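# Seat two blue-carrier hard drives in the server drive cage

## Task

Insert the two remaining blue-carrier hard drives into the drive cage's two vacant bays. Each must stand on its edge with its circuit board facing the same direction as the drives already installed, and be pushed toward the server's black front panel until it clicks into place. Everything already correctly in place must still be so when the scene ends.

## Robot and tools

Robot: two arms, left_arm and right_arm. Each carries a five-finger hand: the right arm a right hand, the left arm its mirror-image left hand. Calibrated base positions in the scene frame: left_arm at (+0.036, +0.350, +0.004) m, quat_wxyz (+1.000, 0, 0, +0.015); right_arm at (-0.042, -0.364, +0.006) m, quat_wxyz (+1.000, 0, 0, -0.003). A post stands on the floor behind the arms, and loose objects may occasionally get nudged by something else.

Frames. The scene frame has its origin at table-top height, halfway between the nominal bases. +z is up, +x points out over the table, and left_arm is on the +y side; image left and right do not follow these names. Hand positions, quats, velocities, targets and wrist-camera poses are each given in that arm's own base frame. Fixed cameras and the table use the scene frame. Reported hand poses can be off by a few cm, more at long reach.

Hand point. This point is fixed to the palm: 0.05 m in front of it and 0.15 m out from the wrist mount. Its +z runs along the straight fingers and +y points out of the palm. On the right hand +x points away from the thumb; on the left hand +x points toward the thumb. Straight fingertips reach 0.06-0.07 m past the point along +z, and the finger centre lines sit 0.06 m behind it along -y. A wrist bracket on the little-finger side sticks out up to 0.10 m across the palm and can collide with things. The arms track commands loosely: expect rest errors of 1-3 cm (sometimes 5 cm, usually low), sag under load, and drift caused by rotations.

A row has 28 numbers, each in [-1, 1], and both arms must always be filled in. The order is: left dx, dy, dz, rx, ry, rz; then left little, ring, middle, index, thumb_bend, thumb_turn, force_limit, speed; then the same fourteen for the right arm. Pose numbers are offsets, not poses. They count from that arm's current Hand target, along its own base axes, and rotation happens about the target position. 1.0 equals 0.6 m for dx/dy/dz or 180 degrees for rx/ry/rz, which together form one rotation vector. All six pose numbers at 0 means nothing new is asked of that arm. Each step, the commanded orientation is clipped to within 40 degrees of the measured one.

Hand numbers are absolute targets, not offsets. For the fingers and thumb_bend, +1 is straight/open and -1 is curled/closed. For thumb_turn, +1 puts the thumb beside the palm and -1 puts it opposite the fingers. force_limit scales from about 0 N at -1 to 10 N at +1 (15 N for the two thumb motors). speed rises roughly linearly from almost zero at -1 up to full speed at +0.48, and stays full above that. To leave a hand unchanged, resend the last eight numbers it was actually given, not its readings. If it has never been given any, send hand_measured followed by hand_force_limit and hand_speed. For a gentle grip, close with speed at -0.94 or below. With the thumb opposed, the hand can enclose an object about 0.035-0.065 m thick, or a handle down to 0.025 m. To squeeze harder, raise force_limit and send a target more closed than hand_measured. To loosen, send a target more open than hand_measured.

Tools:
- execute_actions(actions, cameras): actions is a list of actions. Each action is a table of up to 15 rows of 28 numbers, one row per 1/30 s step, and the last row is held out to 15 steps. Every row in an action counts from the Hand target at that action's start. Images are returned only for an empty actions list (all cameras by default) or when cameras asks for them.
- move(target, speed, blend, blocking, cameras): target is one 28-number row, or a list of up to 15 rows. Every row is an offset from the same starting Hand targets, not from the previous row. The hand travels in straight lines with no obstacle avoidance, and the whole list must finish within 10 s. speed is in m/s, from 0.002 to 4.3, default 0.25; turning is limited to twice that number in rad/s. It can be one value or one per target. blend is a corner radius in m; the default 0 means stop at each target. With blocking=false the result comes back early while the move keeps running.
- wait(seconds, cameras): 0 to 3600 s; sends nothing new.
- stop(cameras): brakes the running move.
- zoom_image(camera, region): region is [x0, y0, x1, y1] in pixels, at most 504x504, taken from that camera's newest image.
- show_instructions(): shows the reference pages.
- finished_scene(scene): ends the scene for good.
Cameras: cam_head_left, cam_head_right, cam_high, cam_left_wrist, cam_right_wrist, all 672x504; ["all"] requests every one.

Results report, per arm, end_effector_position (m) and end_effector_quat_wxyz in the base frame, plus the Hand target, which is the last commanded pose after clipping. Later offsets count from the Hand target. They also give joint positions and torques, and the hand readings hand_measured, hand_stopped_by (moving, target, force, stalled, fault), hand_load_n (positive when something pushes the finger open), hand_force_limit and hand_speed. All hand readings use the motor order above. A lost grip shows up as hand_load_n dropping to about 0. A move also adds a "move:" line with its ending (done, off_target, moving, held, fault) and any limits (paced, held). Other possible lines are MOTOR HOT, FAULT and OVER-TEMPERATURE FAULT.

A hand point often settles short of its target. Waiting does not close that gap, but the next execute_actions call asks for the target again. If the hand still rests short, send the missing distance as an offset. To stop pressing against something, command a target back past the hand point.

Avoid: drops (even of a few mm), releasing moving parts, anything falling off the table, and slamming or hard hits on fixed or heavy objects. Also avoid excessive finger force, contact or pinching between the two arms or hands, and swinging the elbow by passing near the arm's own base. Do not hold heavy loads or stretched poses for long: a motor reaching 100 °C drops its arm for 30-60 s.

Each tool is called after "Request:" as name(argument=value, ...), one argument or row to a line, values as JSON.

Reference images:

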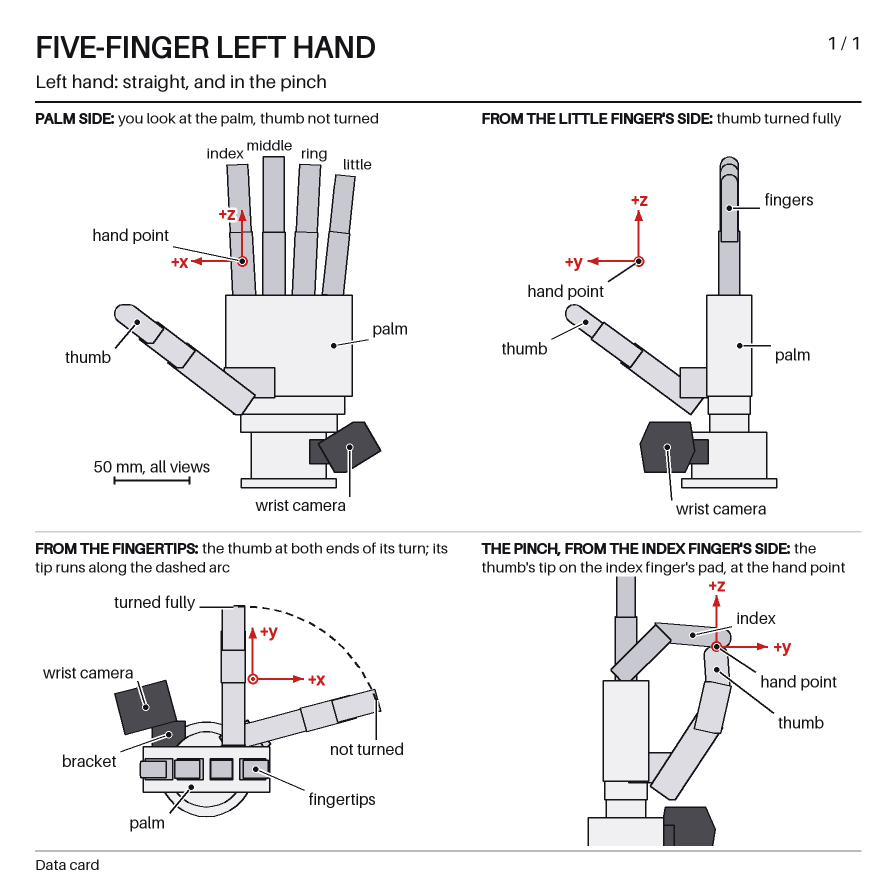

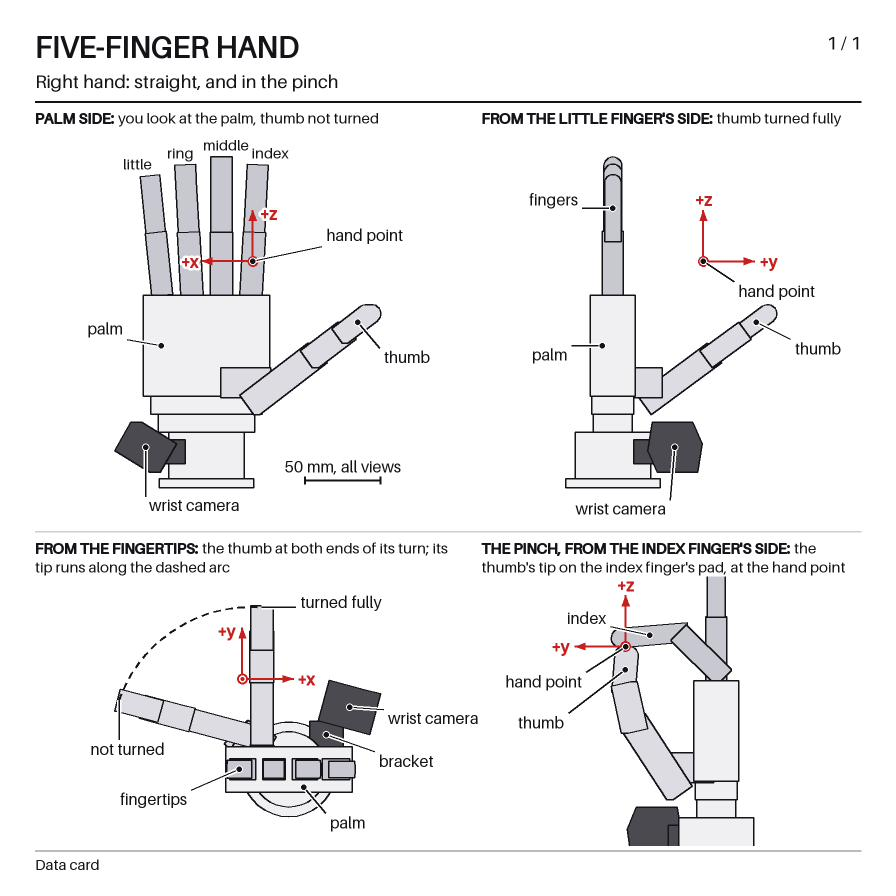

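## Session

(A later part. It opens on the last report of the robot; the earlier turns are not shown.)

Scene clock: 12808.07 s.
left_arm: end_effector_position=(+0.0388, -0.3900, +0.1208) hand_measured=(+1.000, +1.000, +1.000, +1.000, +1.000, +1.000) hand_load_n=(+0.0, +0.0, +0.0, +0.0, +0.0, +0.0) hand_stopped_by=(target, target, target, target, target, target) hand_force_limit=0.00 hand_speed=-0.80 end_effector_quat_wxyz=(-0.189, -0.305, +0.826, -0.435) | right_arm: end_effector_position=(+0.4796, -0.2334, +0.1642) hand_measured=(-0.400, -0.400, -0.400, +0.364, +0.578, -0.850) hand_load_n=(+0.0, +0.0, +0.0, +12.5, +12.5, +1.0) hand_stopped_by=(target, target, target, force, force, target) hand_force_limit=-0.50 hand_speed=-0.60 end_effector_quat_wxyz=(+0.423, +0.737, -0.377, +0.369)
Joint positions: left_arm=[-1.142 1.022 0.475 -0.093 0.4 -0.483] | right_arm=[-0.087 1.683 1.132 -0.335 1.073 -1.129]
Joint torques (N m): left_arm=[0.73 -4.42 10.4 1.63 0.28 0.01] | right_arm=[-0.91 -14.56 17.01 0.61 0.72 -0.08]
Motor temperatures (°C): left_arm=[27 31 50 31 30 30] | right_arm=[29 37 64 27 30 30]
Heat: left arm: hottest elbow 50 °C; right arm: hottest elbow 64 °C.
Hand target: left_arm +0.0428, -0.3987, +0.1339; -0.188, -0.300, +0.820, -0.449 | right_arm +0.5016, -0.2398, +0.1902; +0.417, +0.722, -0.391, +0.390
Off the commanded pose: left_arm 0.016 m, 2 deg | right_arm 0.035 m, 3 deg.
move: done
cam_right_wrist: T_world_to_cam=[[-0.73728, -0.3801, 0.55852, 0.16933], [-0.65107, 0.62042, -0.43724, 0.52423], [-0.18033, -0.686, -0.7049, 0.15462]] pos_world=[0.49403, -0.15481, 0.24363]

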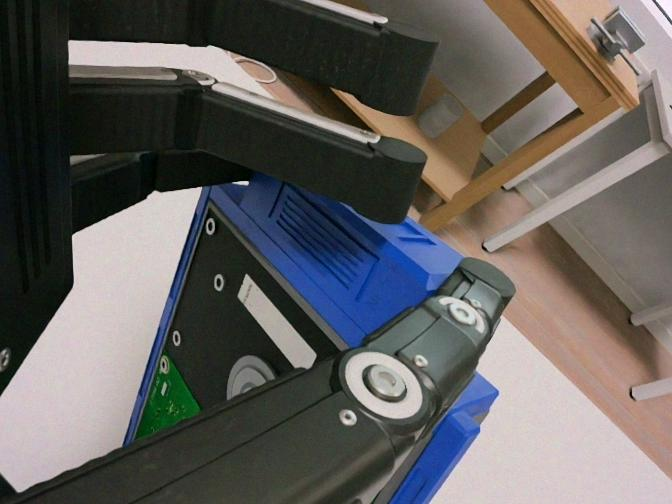

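Request:
move(
  target=[0,0,0,0,0,0,1,1,1,1,1,1,0,-0.8, 0.0557,-0.0485,-0.039,0.0543,0.0647,0,-0.4,-0.4,-0.4,-0.1,0.1,-0.85,-0.5,-0.6],
  speed=0.05,
  cameras=["cam_right_wrist","cam_high","cam_head_left"],
)

Request:
zoom_image(
  camera="cam_high",
  region=[90, 210, 230, 350],
)

Scene clock: 12821.87 s.
left_arm: end_effector_position=(+0.0388, -0.3900, +0.1208) hand_measured=(+1.000, +1.000, +1.000, +1.000, +1.000, +1.000) hand_load_n=(-0.5, -0.5, +0.0, +0.0, +0.0, +0.0) hand_stopped_by=(target, target, target, target, target, target) hand_force_limit=0.00 hand_speed=-0.80 end_effector_quat_wxyz=(-0.189, -0.305, +0.826, -0.435) | right_arm: end_effector_position=(+0.5161, -0.2627, +0.1469) hand_measured=(-0.400, -0.400, -0.400, +0.364, +0.578, -0.850) hand_load_n=(+0.0, +0.0, +0.0, +12.5, +12.0, +0.0) hand_stopped_by=(target, target, target, force, force, target) hand_force_limit=-0.50 hand_speed=-0.60 end_effector_quat_wxyz=(+0.396, +0.801, -0.365, +0.260)
Joint positions: left_arm=[-1.142 1.022 0.475 -0.093 0.4 -0.483] | right_arm=[-0.157 1.839 1.402 -0.701 0.919 -1.09]
Joint torques (N m): left_arm=[0.73 -4.48 10.37 1.63 0.28 0.01] | right_arm=[-0.44 -16.79 16.62 0.18 0.74 0]
Motor temperatures (°C): left_arm=[27 31 50 31 30 30] | right_arm=[29 38 64 27 30 30]
Heat: left arm: hottest elbow 50 °C; right arm: hottest elbow 64 °C.
Hand target: left_arm +0.0428, -0.3987, +0.1339; -0.188, -0.300, +0.820, -0.449 | right_arm +0.5349, -0.2691, +0.1668; +0.392, +0.791, -0.378, +0.280
Off the commanded pose: left_arm 0.016 m, 2 deg | right_arm 0.028 m, 3 deg.
move: off_target (right_arm)
cam_right_wrist: T_world_to_cam=[[-0.62182, -0.47581, 0.62204, 0.10077], [-0.70996, 0.67776, -0.19127, 0.56794], [-0.33059, -0.56057, -0.75926, 0.24751]] pos_world=[0.5477, -0.19823, 0.23387]
Images, in order (width x height): cam_head_left 672x504, cam_high 672x504, cam_right_wrist 672x504.

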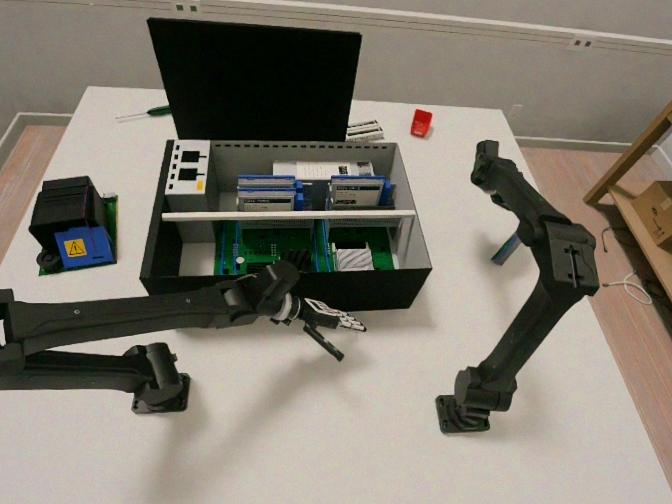

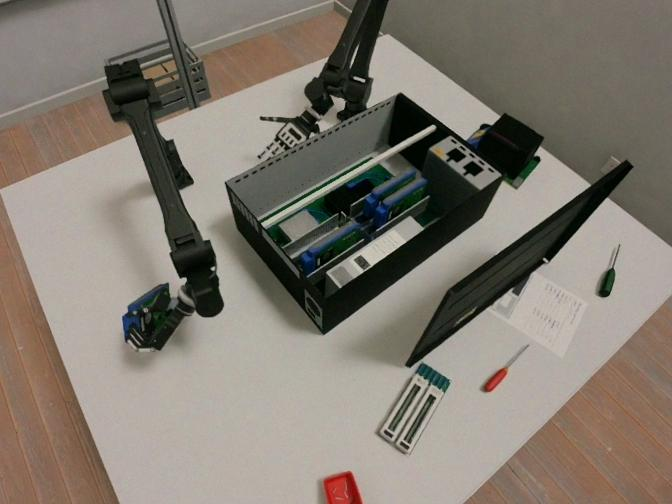

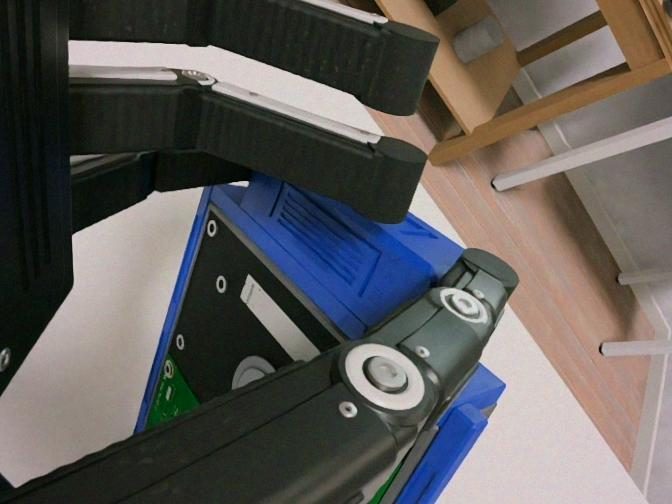

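Scaled by 3.600 from the camera's image (finer frame: 960x720).

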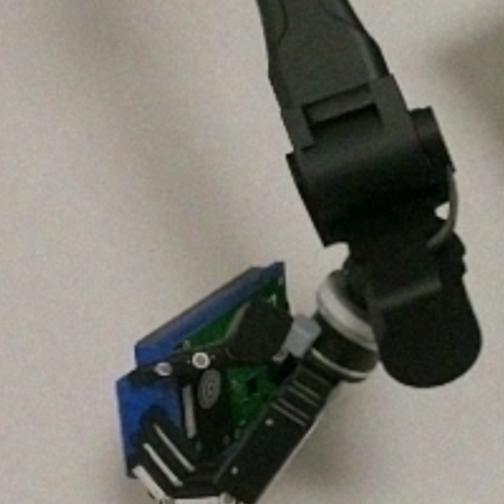

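Request:
move(
  target=[0,0,0,0,0,0,1,1,1,1,1,1,0,-0.8, 0.0482,-0.0407,-0.0447,0.0557,0.0664,0,-0.4,-0.4,-0.4,-0.1,0.1,-0.85,-0.5,-0.6],
  speed=0.05,
  cameras=["cam_right_wrist","cam_high","cam_head_left"],
)

Request:
zoom_image(
  camera="cam_high",
  region=[80, 230, 220, 370],
)

Scene clock: 12842.83 s.
left_arm: end_effector_position=(+0.0388, -0.3900, +0.1208) hand_measured=(+1.000, +1.000, +1.000, +1.000, +1.000, +1.000) hand_load_n=(+0.0, +0.0, +0.0, +0.0, +0.0, +0.0) hand_stopped_by=(target, target, target, target, target, target) hand_force_limit=0.00 hand_speed=-0.80 end_effector_quat_wxyz=(-0.189, -0.305, +0.826, -0.435) | right_arm: end_effector_position=(+0.5467, -0.2861, +0.1199) hand_measured=(-0.400, -0.400, -0.400, +0.364, +0.578, -0.850) hand_load_n=(+0.0, +0.0, +0.0, +12.5, +11.5, -1.0) hand_stopped_by=(target, target, target, force, force, target) hand_force_limit=-0.50 hand_speed=-0.60 end_effector_quat_wxyz=(+0.360, +0.853, -0.349, +0.142)
Joint positions: left_arm=[-1.142 1.022 0.475 -0.093 0.4 -0.483] | right_arm=[-0.213 2.034 1.696 -1.034 0.776 -1.089]
Joint torques (N m): left_arm=[0.67 -4.48 10.4 1.65 0.28 0.01] | right_arm=[0.73 -20.13 16.53 0.23 0.74 0.07]
Motor temperatures (°C): left_arm=[27 31 50 31 30 30] | right_arm=[29 38 63 27 30 30]
Heat: left arm: hottest elbow 50 °C; right arm: hottest elbow 63 °C.
Hand target: left_arm +0.0428, -0.3987, +0.1339; -0.188, -0.300, +0.820, -0.449 | right_arm +0.5638, -0.2935, +0.1399; +0.359, +0.847, -0.359, +0.162
Off the commanded pose: left_arm 0.016 m, 2 deg | right_arm 0.027 m, 3 deg.
move: off_target (right_arm)
cam_right_wrist: T_world_to_cam=[[-0.49818, -0.58251, 0.64226, 0.02483], [-0.7144, 0.69553, 0.07669, 0.57578], [-0.49138, -0.42062, -0.76264, 0.35224]] pos_world=[0.59679, -0.23785, 0.20853]
Images, in order (width x height): cam_head_left 672x504, cam_high 672x504, cam_right_wrist 672x504.

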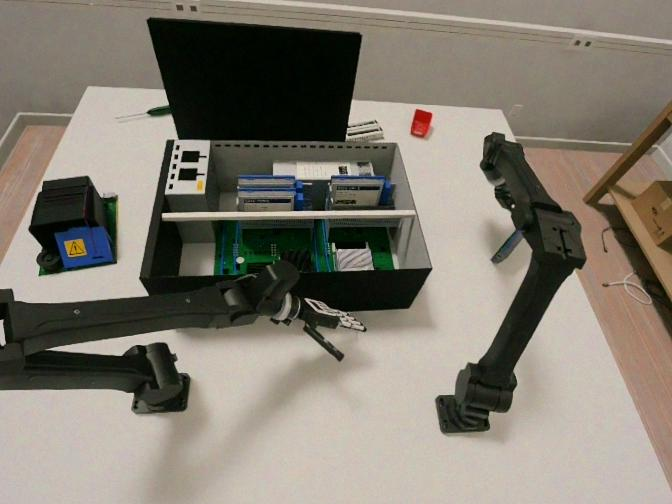

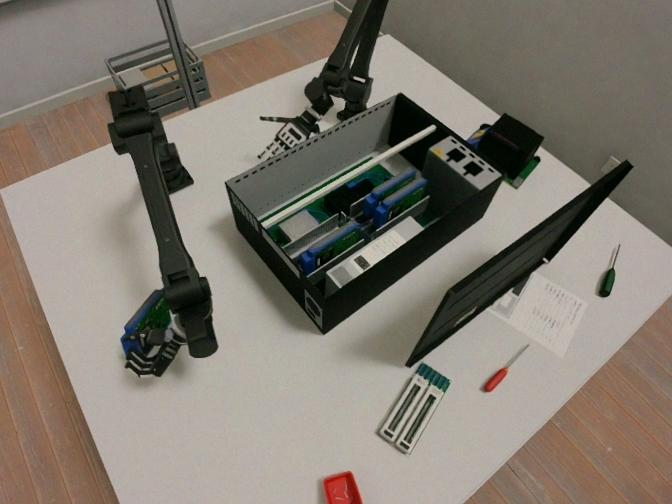

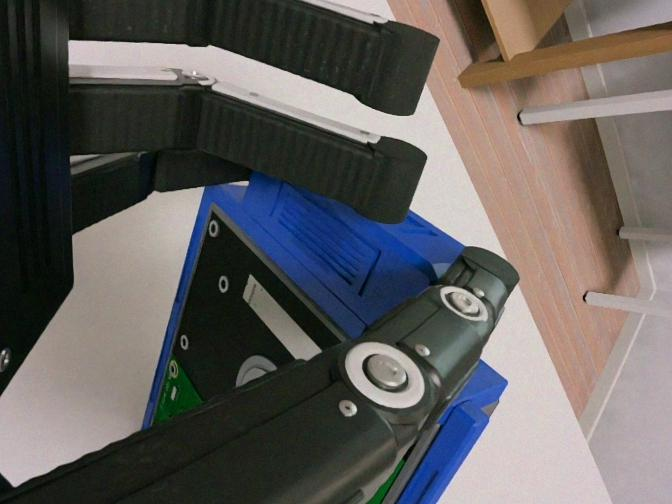

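Scaled by 3.600 from the camera's image (finer frame: 960x720).

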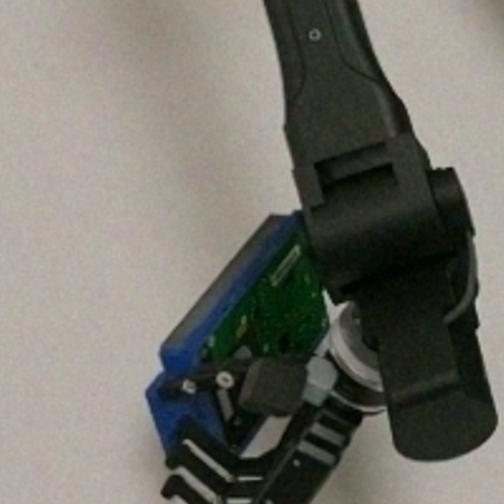

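Request:
move(
  target=[0,0,0,0,0,0,1,1,1,1,1,1,0,-0.8, 0.0382,-0.0323,-0.0548,0.0521,0.0621,0,-0.4,-0.4,-0.4,-0.1,0.1,-0.85,-0.5,-0.6],
  speed=0.05,
  cameras=["cam_right_wrist","cam_high","cam_head_left"],
)

Request:
zoom_image(
  camera="cam_high",
  region=[80, 250, 220, 390],
)

Scene clock: 12862.03 s.
left_arm: end_effector_position=(+0.0388, -0.3900, +0.1208) hand_measured=(+1.000, +1.000, +1.000, +1.000, +1.000, +1.000) hand_load_n=(+0.0, +0.0, -0.5, +0.0, +0.0, -0.5) hand_stopped_by=(target, target, target, target, target, target) hand_force_limit=0.00 hand_speed=-0.80 end_effector_quat_wxyz=(-0.189, -0.305, +0.826, -0.435) | right_arm: end_effector_position=(+0.5702, -0.3030, +0.0850) hand_measured=(-0.400, -0.400, -0.400, +0.364, +0.578, -0.850) hand_load_n=(+0.0, +0.0, +0.0, +13.0, +11.5, -2.0) hand_stopped_by=(target, target, target, force, force, target) hand_force_limit=-0.50 hand_speed=-0.60 end_effector_quat_wxyz=(+0.321, +0.888, -0.328, +0.026)
Joint positions: left_arm=[-1.142 1.022 0.475 -0.093 0.4 -0.483] | right_arm=[-0.253 2.259 2.014 -1.341 0.656 -1.111]
Joint torques (N m): left_arm=[0.73 -4.42 10.39 1.63 0.28 0.01] | right_arm=[-0.26 -23.06 16.79 -0.16 0.74 -0.09]
Motor temperatures (°C): left_arm=[27 31 50 31 30 30] | right_arm=[29 40 62 27 31 30]
Heat: left arm: hottest elbow 50 °C; right arm: hottest elbow 62 °C.
Hand target: left_arm +0.0428, -0.3987, +0.1339; -0.188, -0.300, +0.820, -0.449 | right_arm +0.5867, -0.3128, +0.1071; +0.321, +0.885, -0.334, +0.049
Off the commanded pose: left_arm 0.016 m, 2 deg | right_arm 0.029 m, 3 deg.
move: off_target (right_arm)
cam_right_wrist: T_world_to_cam=[[-0.38204, -0.68328, 0.62223, -0.04583], [-0.66626, 0.67023, 0.32692, 0.55065], [-0.64042, -0.28967, -0.7113, 0.45041]] pos_world=[0.63782, -0.26991, 0.16888]
Images, in order (width x height): cam_head_left 672x504, cam_high 672x504, cam_right_wrist 672x504.

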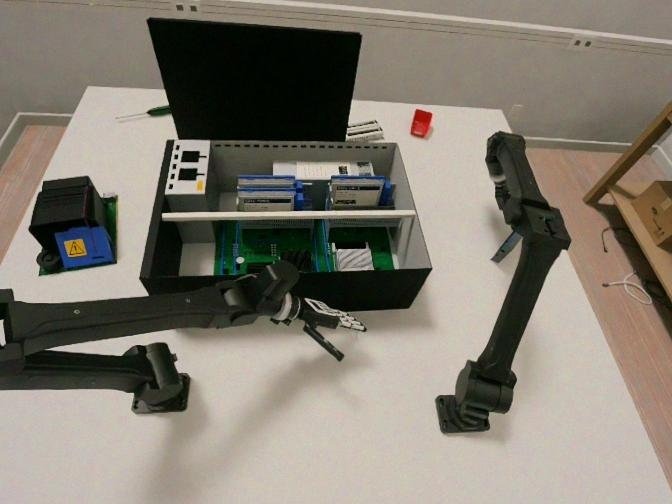

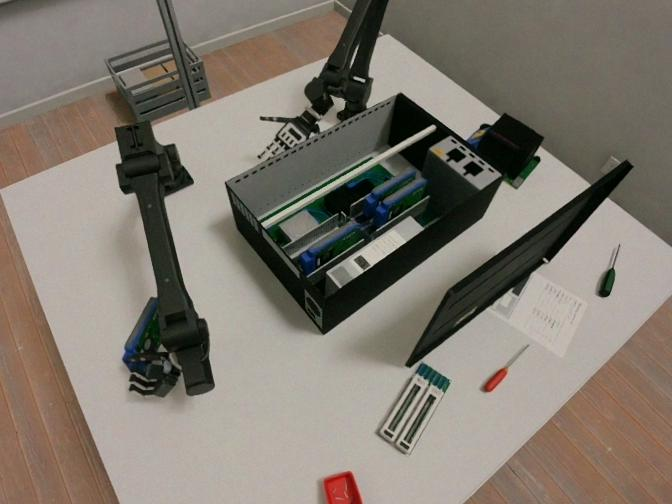

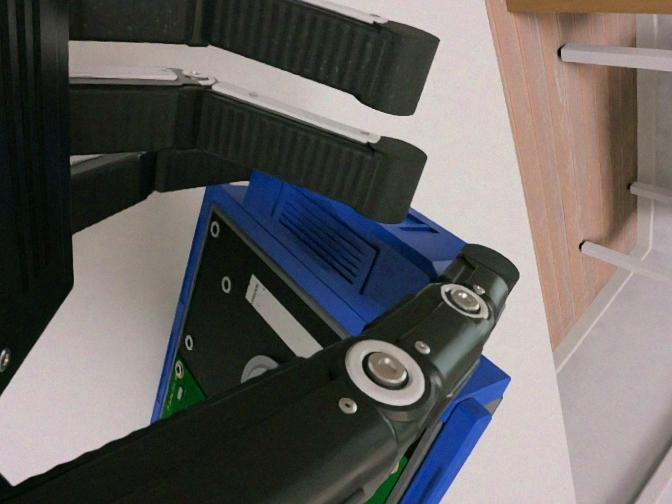

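Scaled by 3.600 from the camera's image (finer frame: 960x720).

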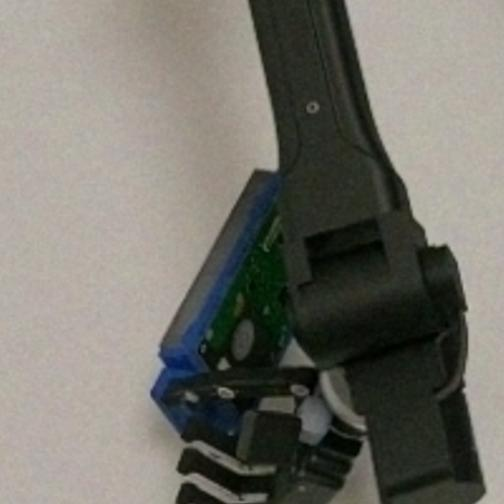

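Request:
move(
  target=[0,0,0,0,0,0,1,1,1,1,1,1,0,-0.8, 0.0265,-0.0212,-0.0635,0.0534,0.0636,0,-0.4,-0.4,-0.4,-0.1,0.1,-0.85,-0.5,-0.6],
  speed=0.04,
  cameras=["cam_right_wrist","cam_high","cam_head_left"],
)

Request:
zoom_image(
  camera="cam_high",
  region=[80, 250, 220, 390],
)

Scene clock: 12885.73 s.
left_arm: end_effector_position=(+0.0388, -0.3900, +0.1208) hand_measured=(+1.000, +1.000, +1.000, +1.000, +1.000, +1.000) hand_load_n=(+0.0, -0.5, +0.0, +0.0, +0.0, +0.0) hand_stopped_by=(target, target, target, target, target, target) hand_force_limit=0.00 hand_speed=-0.80 end_effector_quat_wxyz=(-0.189, -0.305, +0.826, -0.435) | right_arm: end_effector_position=(+0.5924, -0.3151, +0.0582) hand_measured=(-0.400, -0.400, -0.400, +0.364, +0.578, -0.850) hand_load_n=(+0.0, +0.5, +0.0, +12.5, +12.5, +1.0) hand_stopped_by=(target, target, target, force, force, target) hand_force_limit=-0.50 hand_speed=-0.60 end_effector_quat_wxyz=(+0.280, +0.907, -0.305, -0.079)
Joint positions: left_arm=[-1.142 1.022 0.475 -0.093 0.4 -0.483] | right_arm=[-0.281 2.538 2.459 -1.699 0.557 -1.143]
Joint torques (N m): left_arm=[0.67 -4.42 10.37 1.63 0.28 0.01] | right_arm=[0.85 -24.35 16.23 -0.55 0.51 -0.28]
Motor temperatures (°C): left_arm=[27 31 50 31 30 30] | right_arm=[29 41 62 27 31 30]
Heat: left arm: hottest elbow 50 °C; right arm: hottest elbow 62 °C.
Hand target: left_arm +0.0428, -0.3987, +0.1339; -0.188, -0.300, +0.820, -0.449 | right_arm +0.6025, -0.3256, +0.0690; +0.278, +0.909, -0.303, -0.067
Off the commanded pose: left_arm 0.016 m, 2 deg | right_arm 0.018 m, 1 deg.
joint sent to its limit (right arm) — joint 4 (wrist pitch), lower limit. The joint targets still meet the commanded pose.
move: off_target (right_arm)
cam_right_wrist: T_world_to_cam=[[-0.28545, -0.77107, 0.56918, -0.1107], [-0.58189, 0.61134, 0.53635, 0.50155], [-0.76152, -0.1781, -0.62319, 0.54377]] pos_world=[0.67434, -0.29513, 0.13288]
Images, in order (width x height): cam_head_left 672x504, cam_high 672x504, cam_right_wrist 672x504.

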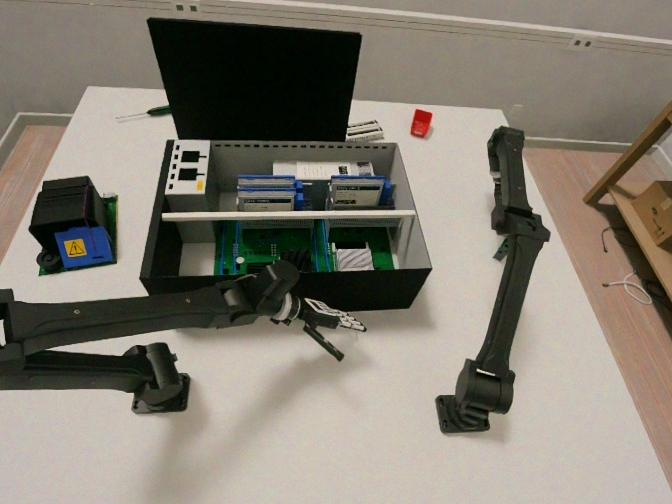

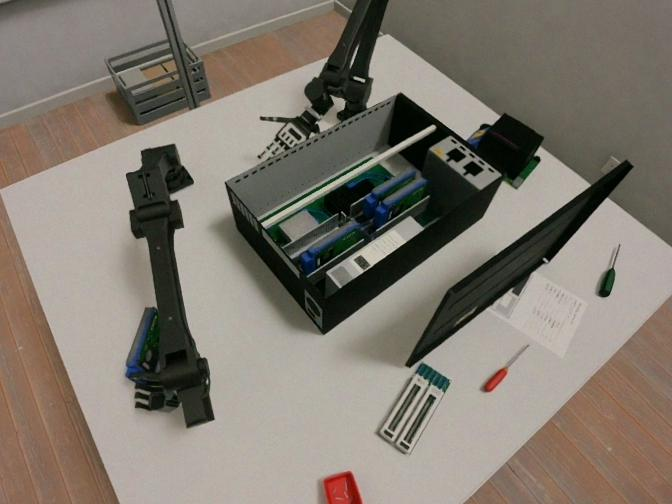

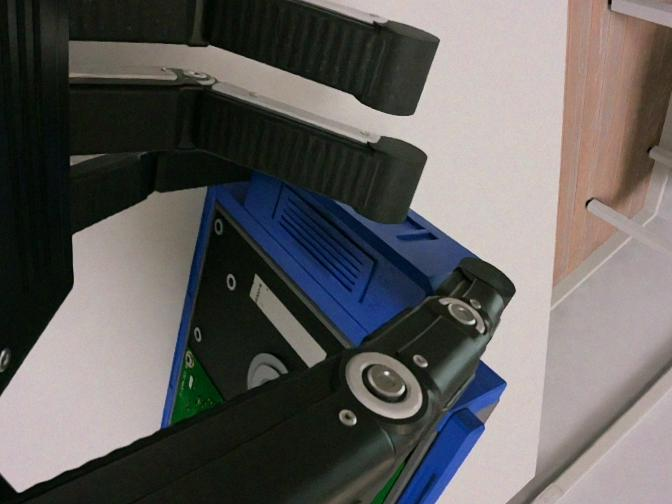

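Scaled by 3.600 from the camera's image (finer frame: 960x720).

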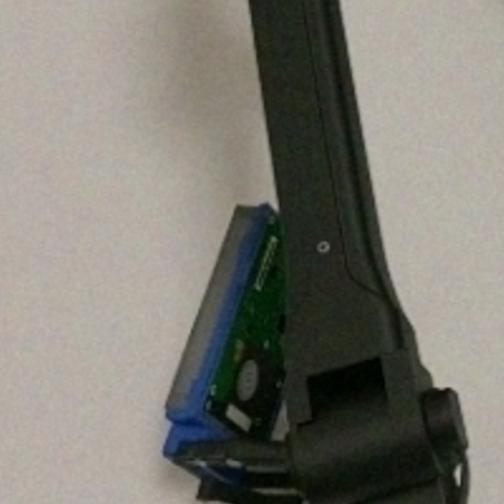

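Request:
wait(
  seconds=0.5,
  cameras=["cam_head_right","cam_head_left","cam_high"],
)

Request:
zoom_image(
  camera="cam_head_right",
  region=[440, 150, 640, 300],
)

Request:
zoom_image(
  camera="cam_high",
  region=[100, 290, 220, 410],
)

Scene clock: 12899.47 s.
left_arm: end_effector_position=(+0.0388, -0.3900, +0.1208) hand_measured=(+1.000, +1.000, +1.000, +1.000, +1.000, +1.000) hand_load_n=(+0.0, +0.0, +0.0, +0.0, -0.5, +0.0) hand_stopped_by=(target, target, target, target, target, target) hand_force_limit=0.00 hand_speed=-0.80 end_effector_quat_wxyz=(-0.189, -0.305, +0.826, -0.435) | right_arm: end_effector_position=(+0.5924, -0.3151, +0.0582) hand_measured=(-0.400, -0.400, -0.400, +0.364, +0.578, -0.850) hand_load_n=(+0.0, +0.0, +0.0, +12.5, +12.5, +1.0) hand_stopped_by=(target, target, target, force, force, target) hand_force_limit=-0.50 hand_speed=-0.60 end_effector_quat_wxyz=(+0.280, +0.907, -0.305, -0.079)
Joint positions: left_arm=[-1.142 1.022 0.475 -0.093 0.4 -0.483] | right_arm=[-0.281 2.538 2.459 -1.699 0.557 -1.143]
Joint torques (N m): left_arm=[0.67 -4.54 10.39 1.63 0.28 0.01] | right_arm=[-0.21 -24 16.25 -0.58 0.56 -0.23]
Motor temperatures (°C): left_arm=[27 31 50 31 30 30] | right_arm=[29 42 60 27 30 30]
Heat: left arm: hottest elbow 50 °C; right arm: hottest elbow 60 °C.
Hand target: left_arm +0.0428, -0.3987, +0.1339; -0.188, -0.300, +0.820, -0.449 | right_arm +0.6025, -0.3256, +0.0690; +0.278, +0.909, -0.303, -0.067
Off the commanded pose: left_arm 0.016 m, 2 deg | right_arm 0.018 m, 1 deg.
wait: 0.50 s; at rest from the start
Images, in order (width x height): cam_head_left 672x504, cam_head_right 672x504, cam_high 672x504.

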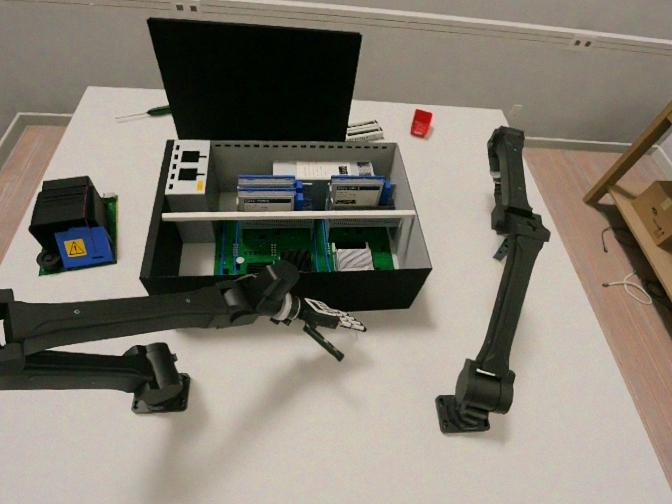

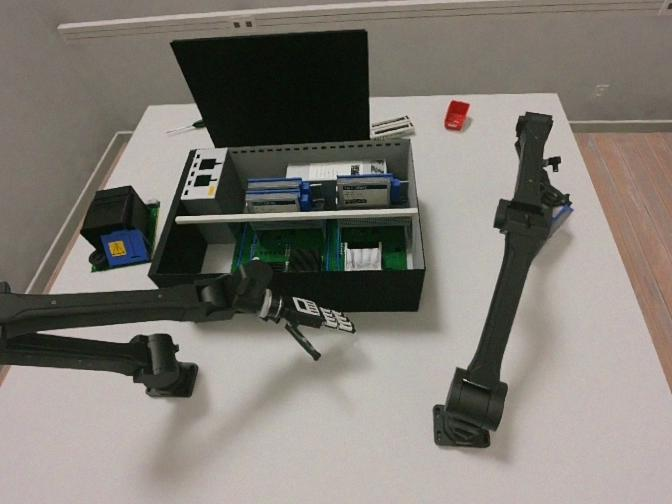

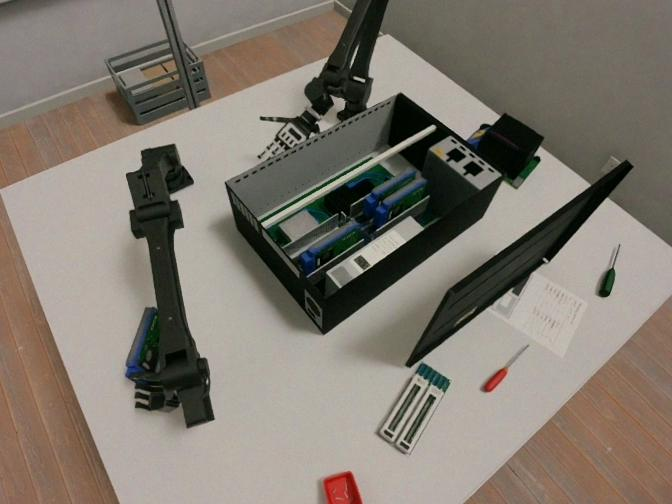

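Scaled by 2.520 from the camera's image (finer frame: 960x720).

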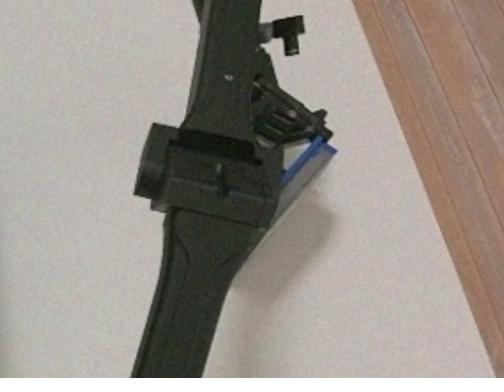

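Scaled by 4.200 from the camera's image (finer frame: 960x720).

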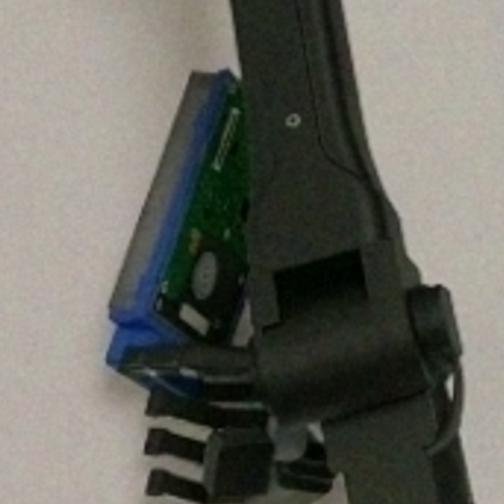

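Request:
move(
  target=[0,0,0,0,0,0,1,1,1,1,1,1,0,-0.8, 0,0,-0.02,0,0,0,-0.4,-0.4,-0.4,-0.1,0.1,-0.85,-0.5,-0.6],
  speed=0.04,
  cameras=["cam_high"],
)

Request:
zoom_image(
  camera="cam_high",
  region=[100, 290, 220, 410],
)

Scene clock: 12913.07 s.
left_arm: end_effector_position=(+0.0388, -0.3900, +0.1208) hand_measured=(+1.000, +1.000, +1.000, +1.000, +1.000, +1.000) hand_load_n=(+0.0, +0.0, +0.0, +0.0, +0.0, +0.0) hand_stopped_by=(target, target, target, target, target, target) hand_force_limit=0.00 hand_speed=-0.80 end_effector_quat_wxyz=(-0.189, -0.305, +0.826, -0.435) | right_arm: end_effector_position=(+0.5923, -0.3151, +0.0574) hand_measured=(-0.400, -0.400, -0.400, +0.364, +0.578, -0.850) hand_load_n=(+0.0, +0.0, +0.0, +11.5, +13.0, +1.0) hand_stopped_by=(target, target, target, force, force, target) hand_force_limit=-0.50 hand_speed=-0.60 end_effector_quat_wxyz=(+0.280, +0.907, -0.305, -0.080)
Joint positions: left_arm=[-1.142 1.022 0.475 -0.093 0.4 -0.483] | right_arm=[-0.281 2.539 2.459 -1.699 0.557 -1.143]
Joint torques (N m): left_arm=[0.73 -4.48 10.4 1.63 0.28 0.01] | right_arm=[-0.56 -24.35 15.15 0.05 0.51 -0.19]
Motor temperatures (°C): left_arm=[27 31 50 31 30 30] | right_arm=[29 42 60 27 30 30]
Heat: left arm: hottest elbow 50 °C; right arm: hottest elbow 60 °C.
Hand target: left_arm +0.0428, -0.3987, +0.1339; -0.188, -0.300, +0.820, -0.449 | right_arm +0.6026, -0.3255, +0.0569; +0.278, +0.909, -0.303, -0.068
Off the commanded pose: left_arm 0.016 m, 2 deg | right_arm 0.015 m, 1 deg.
move: off_target (right_arm)

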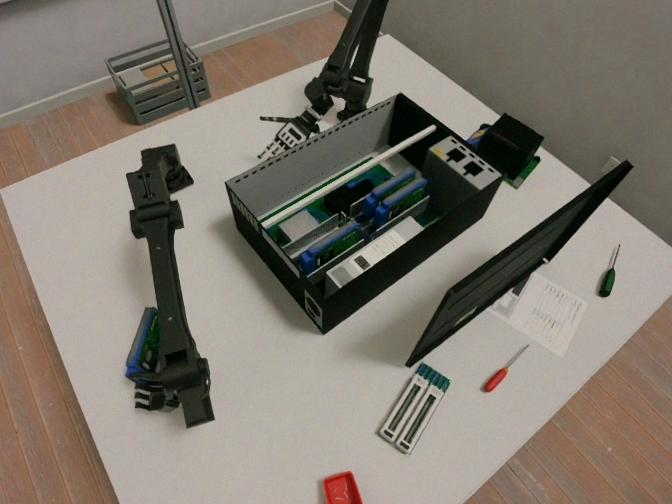

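Scaled by 4.200 from the camera's image (finer frame: 960x720).

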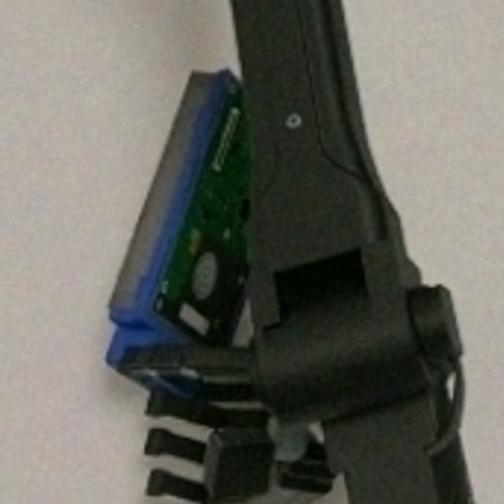

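Request:
move(
  target=[0,0,0,0,0,0,1,1,1,1,1,1,0,-0.8, 0,0,-0.02,0,0,0,-0.4,-0.4,-0.4,-0.1,0.1,-0.85,-0.5,-0.6],
  speed=0.04,
  cameras=["cam_right_wrist"],
)

Scene clock: 12923.53 s.
left_arm: end_effector_position=(+0.0388, -0.3900, +0.1208) hand_measured=(+1.000, +1.000, +1.000, +1.000, +1.000, +1.000) hand_load_n=(+0.0, +0.0, +0.0, -0.5, +0.0, -0.5) hand_stopped_by=(target, target, target, target, target, target) hand_force_limit=0.00 hand_speed=-0.80 end_effector_quat_wxyz=(-0.189, -0.305, +0.826, -0.435) | right_arm: end_effector_position=(+0.5942, -0.3159, +0.0562) hand_measured=(-0.400, -0.400, -0.400, +0.364, +0.578, -0.850) hand_load_n=(+0.0, +0.0, +0.0, +10.5, +14.0, +0.5) hand_stopped_by=(target, target, target, force, force, target) hand_force_limit=-0.50 hand_speed=-0.60 end_effector_quat_wxyz=(+0.280, +0.907, -0.306, -0.075)
Joint positions: left_arm=[-1.142 1.022 0.475 -0.093 0.4 -0.483] | right_arm=[-0.281 2.54 2.459 -1.688 0.557 -1.143]
Joint torques (N m): left_arm=[0.67 -4.42 10.39 1.62 0.28 0.01] | right_arm=[-0.09 -22.95 13.35 0.51 0.48 -0.16]
Motor temperatures (°C): left_arm=[27 31 50 31 30 30] | right_arm=[29 43 59 27 30 30]
Heat: left arm: hottest elbow 50 °C; right arm: hottest elbow 59 °C.
Hand target: left_arm +0.0428, -0.3987, +0.1339; -0.188, -0.300, +0.820, -0.449 | right_arm +0.6025, -0.3256, +0.0449; +0.278, +0.909, -0.303, -0.068
Off the commanded pose: left_arm 0.016 m, 2 deg | right_arm 0.017 m, 1 deg.
move: off_target (right_arm)
cam_right_wrist: T_world_to_cam=[[-0.29072, -0.76957, 0.56854, -0.10607], [-0.58638, 0.61284, 0.5297, 0.50774], [-0.75607, -0.17939, -0.62943, 0.5405]] pos_world=[0.67555, -0.29583, 0.13156]

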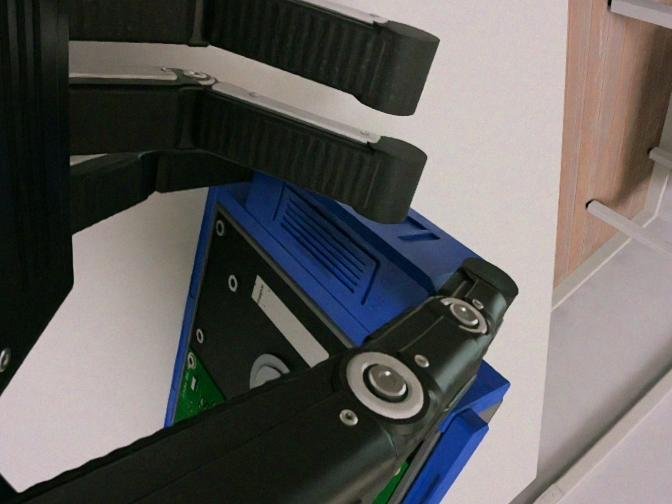

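Request:
move(
  target=[0,0,0,0,0,0,1,1,1,1,1,1,0,-0.8, -0.0067,0.0092,0.025,0,0,0,-0.4,-0.4,-0.4,-0.1,0.1,-0.85,-0.5,-0.6],
  speed=0.04,
  cameras=[],
)

Request:
move(
  target=[0,0,0,0,0,0,1,1,1,1,1,1,0,-0.8, 0,0,0,0,0,0,-0.4,-0.4,-0.4,0.42,0.66,-0.85,0.1,-0.92],
  speed=0.04,
  cameras=["cam_right_wrist","cam_high"],
)

Scene clock: 12965.73 s.
left_arm: end_effector_position=(+0.0388, -0.3900, +0.1208) hand_measured=(+1.000, +1.000, +1.000, +1.000, +1.000, +1.000) hand_load_n=(+0.0, +0.0, +0.0, +0.0, +0.0, -0.5) hand_stopped_by=(target, target, target, target, target, target) hand_force_limit=0.00 hand_speed=-0.80 end_effector_quat_wxyz=(-0.189, -0.305, +0.826, -0.435) | right_arm: end_effector_position=(+0.5942, -0.3159, +0.0562) hand_measured=(-0.400, -0.400, -0.400, +0.364, +0.578, -0.850) hand_load_n=(+0.5, +0.0, +0.0, +10.5, +14.0, +0.5) hand_stopped_by=(target, target, target, force, force, target) hand_force_limit=-0.50 hand_speed=-0.60 end_effector_quat_wxyz=(+0.280, +0.907, -0.306, -0.075)
Joint positions: left_arm=[-1.142 1.022 0.475 -0.093 0.4 -0.483] | right_arm=[-0.281 2.54 2.459 -1.688 0.557 -1.143]
Joint torques (N m): left_arm=[0.67 -4.48 10.39 1.62 0.28 0.01] | right_arm=[1.03 -26.34 11.64 -0.12 0.49 -0.18]
Motor temperatures (°C): left_arm=[27 31 50 31 30 30] | right_arm=[29 44 57 27 30 30]
Heat: left arm: hottest elbow 50 °C; right arm: hottest elbow 57 °C.
Hand target: left_arm +0.0428, -0.3987, +0.1339; -0.188, -0.300, +0.820, -0.449 | right_arm +0.5985, -0.3201, +0.0599; +0.278, +0.909, -0.303, -0.068
Off the commanded pose: left_arm 0.016 m, 2 deg | right_arm 0.007 m, 1 deg.
move: done

Scene clock: 12966.70 s.
left_arm: end_effector_position=(+0.0388, -0.3900, +0.1208) hand_measured=(+1.000, +1.000, +1.000, +1.000, +1.000, +1.000) hand_load_n=(+0.0, +0.0, +0.0, +0.0, +0.0, +0.0) hand_stopped_by=(target, target, target, target, target, target) hand_force_limit=0.00 hand_speed=-0.80 end_effector_quat_wxyz=(-0.189, -0.305, +0.826, -0.435) | right_arm: end_effector_position=(+0.5938, -0.3169, +0.0567) hand_measured=(-0.400, -0.400, -0.400, +0.420, +0.660, -0.850) hand_load_n=(+0.0, +0.0, +0.0, +0.0, +0.0, +0.0) hand_stopped_by=(target, target, target, target, target, target) hand_force_limit=0.10 hand_speed=-0.92 end_effector_quat_wxyz=(+0.280, +0.907, -0.306, -0.075)
Joint positions: left_arm=[-1.142 1.022 0.475 -0.093 0.4 -0.483] | right_arm=[-0.282 2.539 2.459 -1.689 0.558 -1.145]
Joint torques (N m): left_arm=[0.73 -4.48 10.39 1.63 0.28 0.01] | right_arm=[0.15 -25.64 11.81 0.14 0.4 -0.13]
Motor temperatures (°C): left_arm=[27 31 50 31 30 30] | right_arm=[29 44 57 27 30 30]
Heat: left arm: hottest elbow 50 °C; right arm: hottest elbow 57 °C.
Hand target: left_arm +0.0428, -0.3987, +0.1339; -0.188, -0.300, +0.820, -0.449 | right_arm +0.5985, -0.3201, +0.0600; +0.278, +0.909, -0.303, -0.068
Off the commanded pose: left_arm 0.016 m, 2 deg | right_arm 0.007 m, 1 deg.
move: done
cam_right_wrist: T_world_to_cam=[[-0.2892, -0.76931, 0.56967, -0.10812], [-0.58597, 0.61285, 0.53015, 0.50744], [-0.75697, -0.18049, -0.62803, 0.54041]] pos_world=[0.67515, -0.29663, 0.13197]
Images, in order (width x height): cam_high 672x504, cam_right_wrist 672x504.

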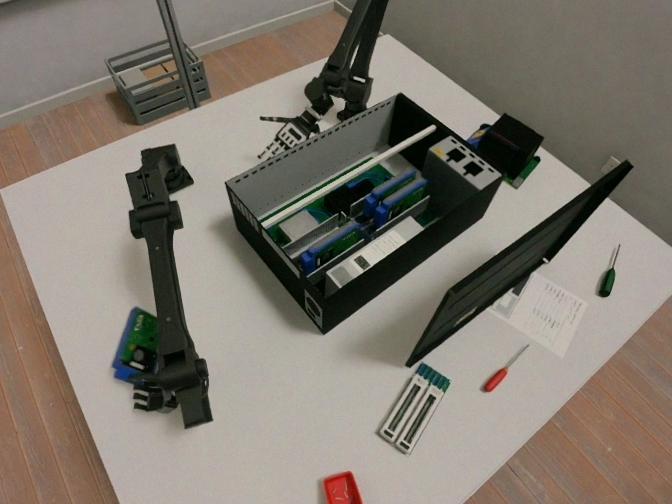

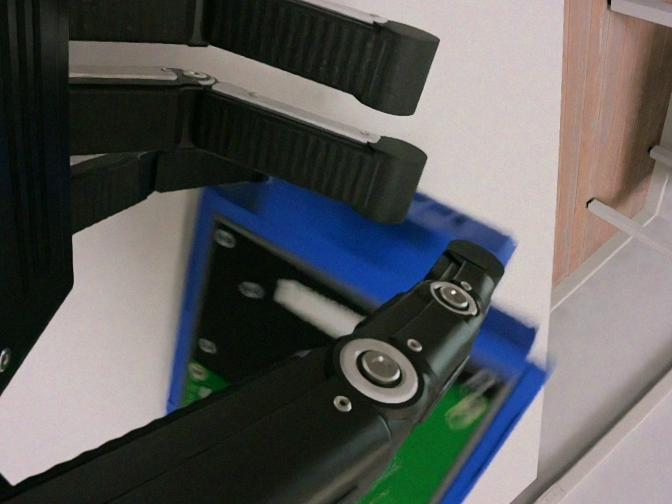

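Request:
wait(
  seconds=0.5,
  cameras=["cam_right_wrist","cam_high"],
)

Scene clock: 12974.97 s.
left_arm: end_effector_position=(+0.0388, -0.3900, +0.1208) hand_measured=(+1.000, +1.000, +1.000, +1.000, +1.000, +1.000) hand_load_n=(+0.0, +0.0, +0.0, +0.0, +0.0, +0.0) hand_stopped_by=(target, target, target, target, target, target) hand_force_limit=0.00 hand_speed=-0.80 end_effector_quat_wxyz=(-0.189, -0.305, +0.826, -0.435) | right_arm: end_effector_position=(+0.5938, -0.3169, +0.0567) hand_measured=(-0.400, -0.400, -0.400, +0.420, +0.660, -0.850) hand_load_n=(+0.0, +0.5, +0.0, +0.0, +0.0, +0.0) hand_stopped_by=(target, target, target, target, target, target) hand_force_limit=0.10 hand_speed=-0.92 end_effector_quat_wxyz=(+0.280, +0.907, -0.306, -0.075)
Joint positions: left_arm=[-1.142 1.022 0.475 -0.093 0.4 -0.483] | right_arm=[-0.282 2.539 2.459 -1.689 0.558 -1.146]
Joint torques (N m): left_arm=[0.67 -4.48 10.4 1.63 0.28 0.01] | right_arm=[0.56 -25.58 11.84 0.1 0.38 -0.13]
Motor temperatures (°C): left_arm=[27 31 50 31 30 30] | right_arm=[29 45 56 27 30 30]
Heat: left arm: hottest elbow 50 °C; right arm: hottest elbow 56 °C.
Hand target: left_arm +0.0428, -0.3987, +0.1339; -0.188, -0.300, +0.820, -0.449 | right_arm +0.5985, -0.3201, +0.0600; +0.278, +0.909, -0.303, -0.068
Off the commanded pose: left_arm 0.016 m, 2 deg | right_arm 0.007 m, 1 deg.
wait: 0.50 s; at rest from the start
cam_right_wrist: T_world_to_cam=[[-0.28886, -0.76951, 0.56958, -0.1084], [-0.58604, 0.61257, 0.53039, 0.50738], [-0.75705, -0.18059, -0.62791, 0.54041]] pos_world=[0.67515, -0.29663, 0.13197]
Images, in order (width x height): cam_high 672x504, cam_right_wrist 672x504.

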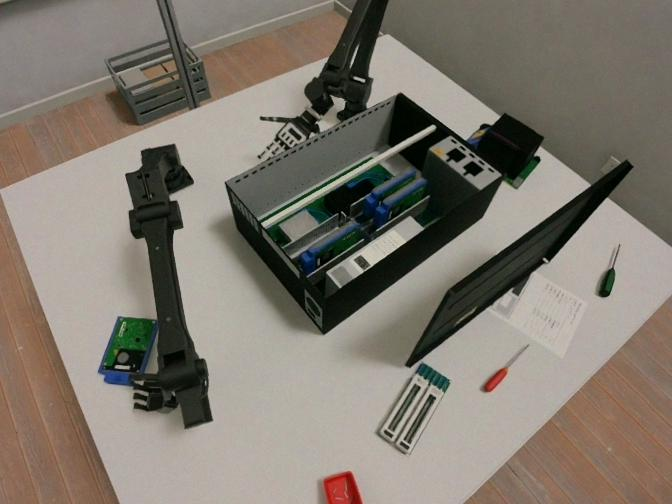

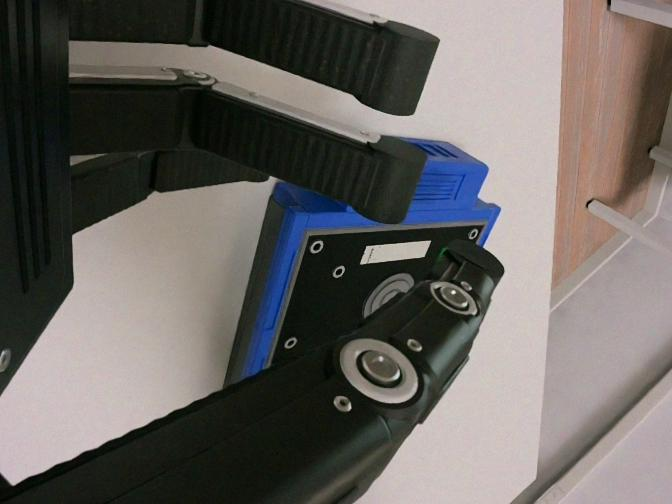

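Request:
zoom_image(
  camera="cam_right_wrist",
  region=[200, 150, 520, 400],
)

Scaled by 1.575 from the camera's image (finer frame: 960x720).

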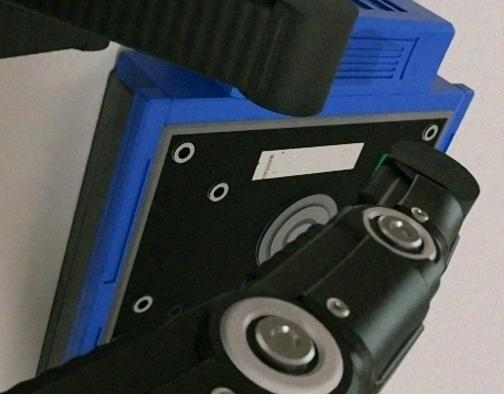

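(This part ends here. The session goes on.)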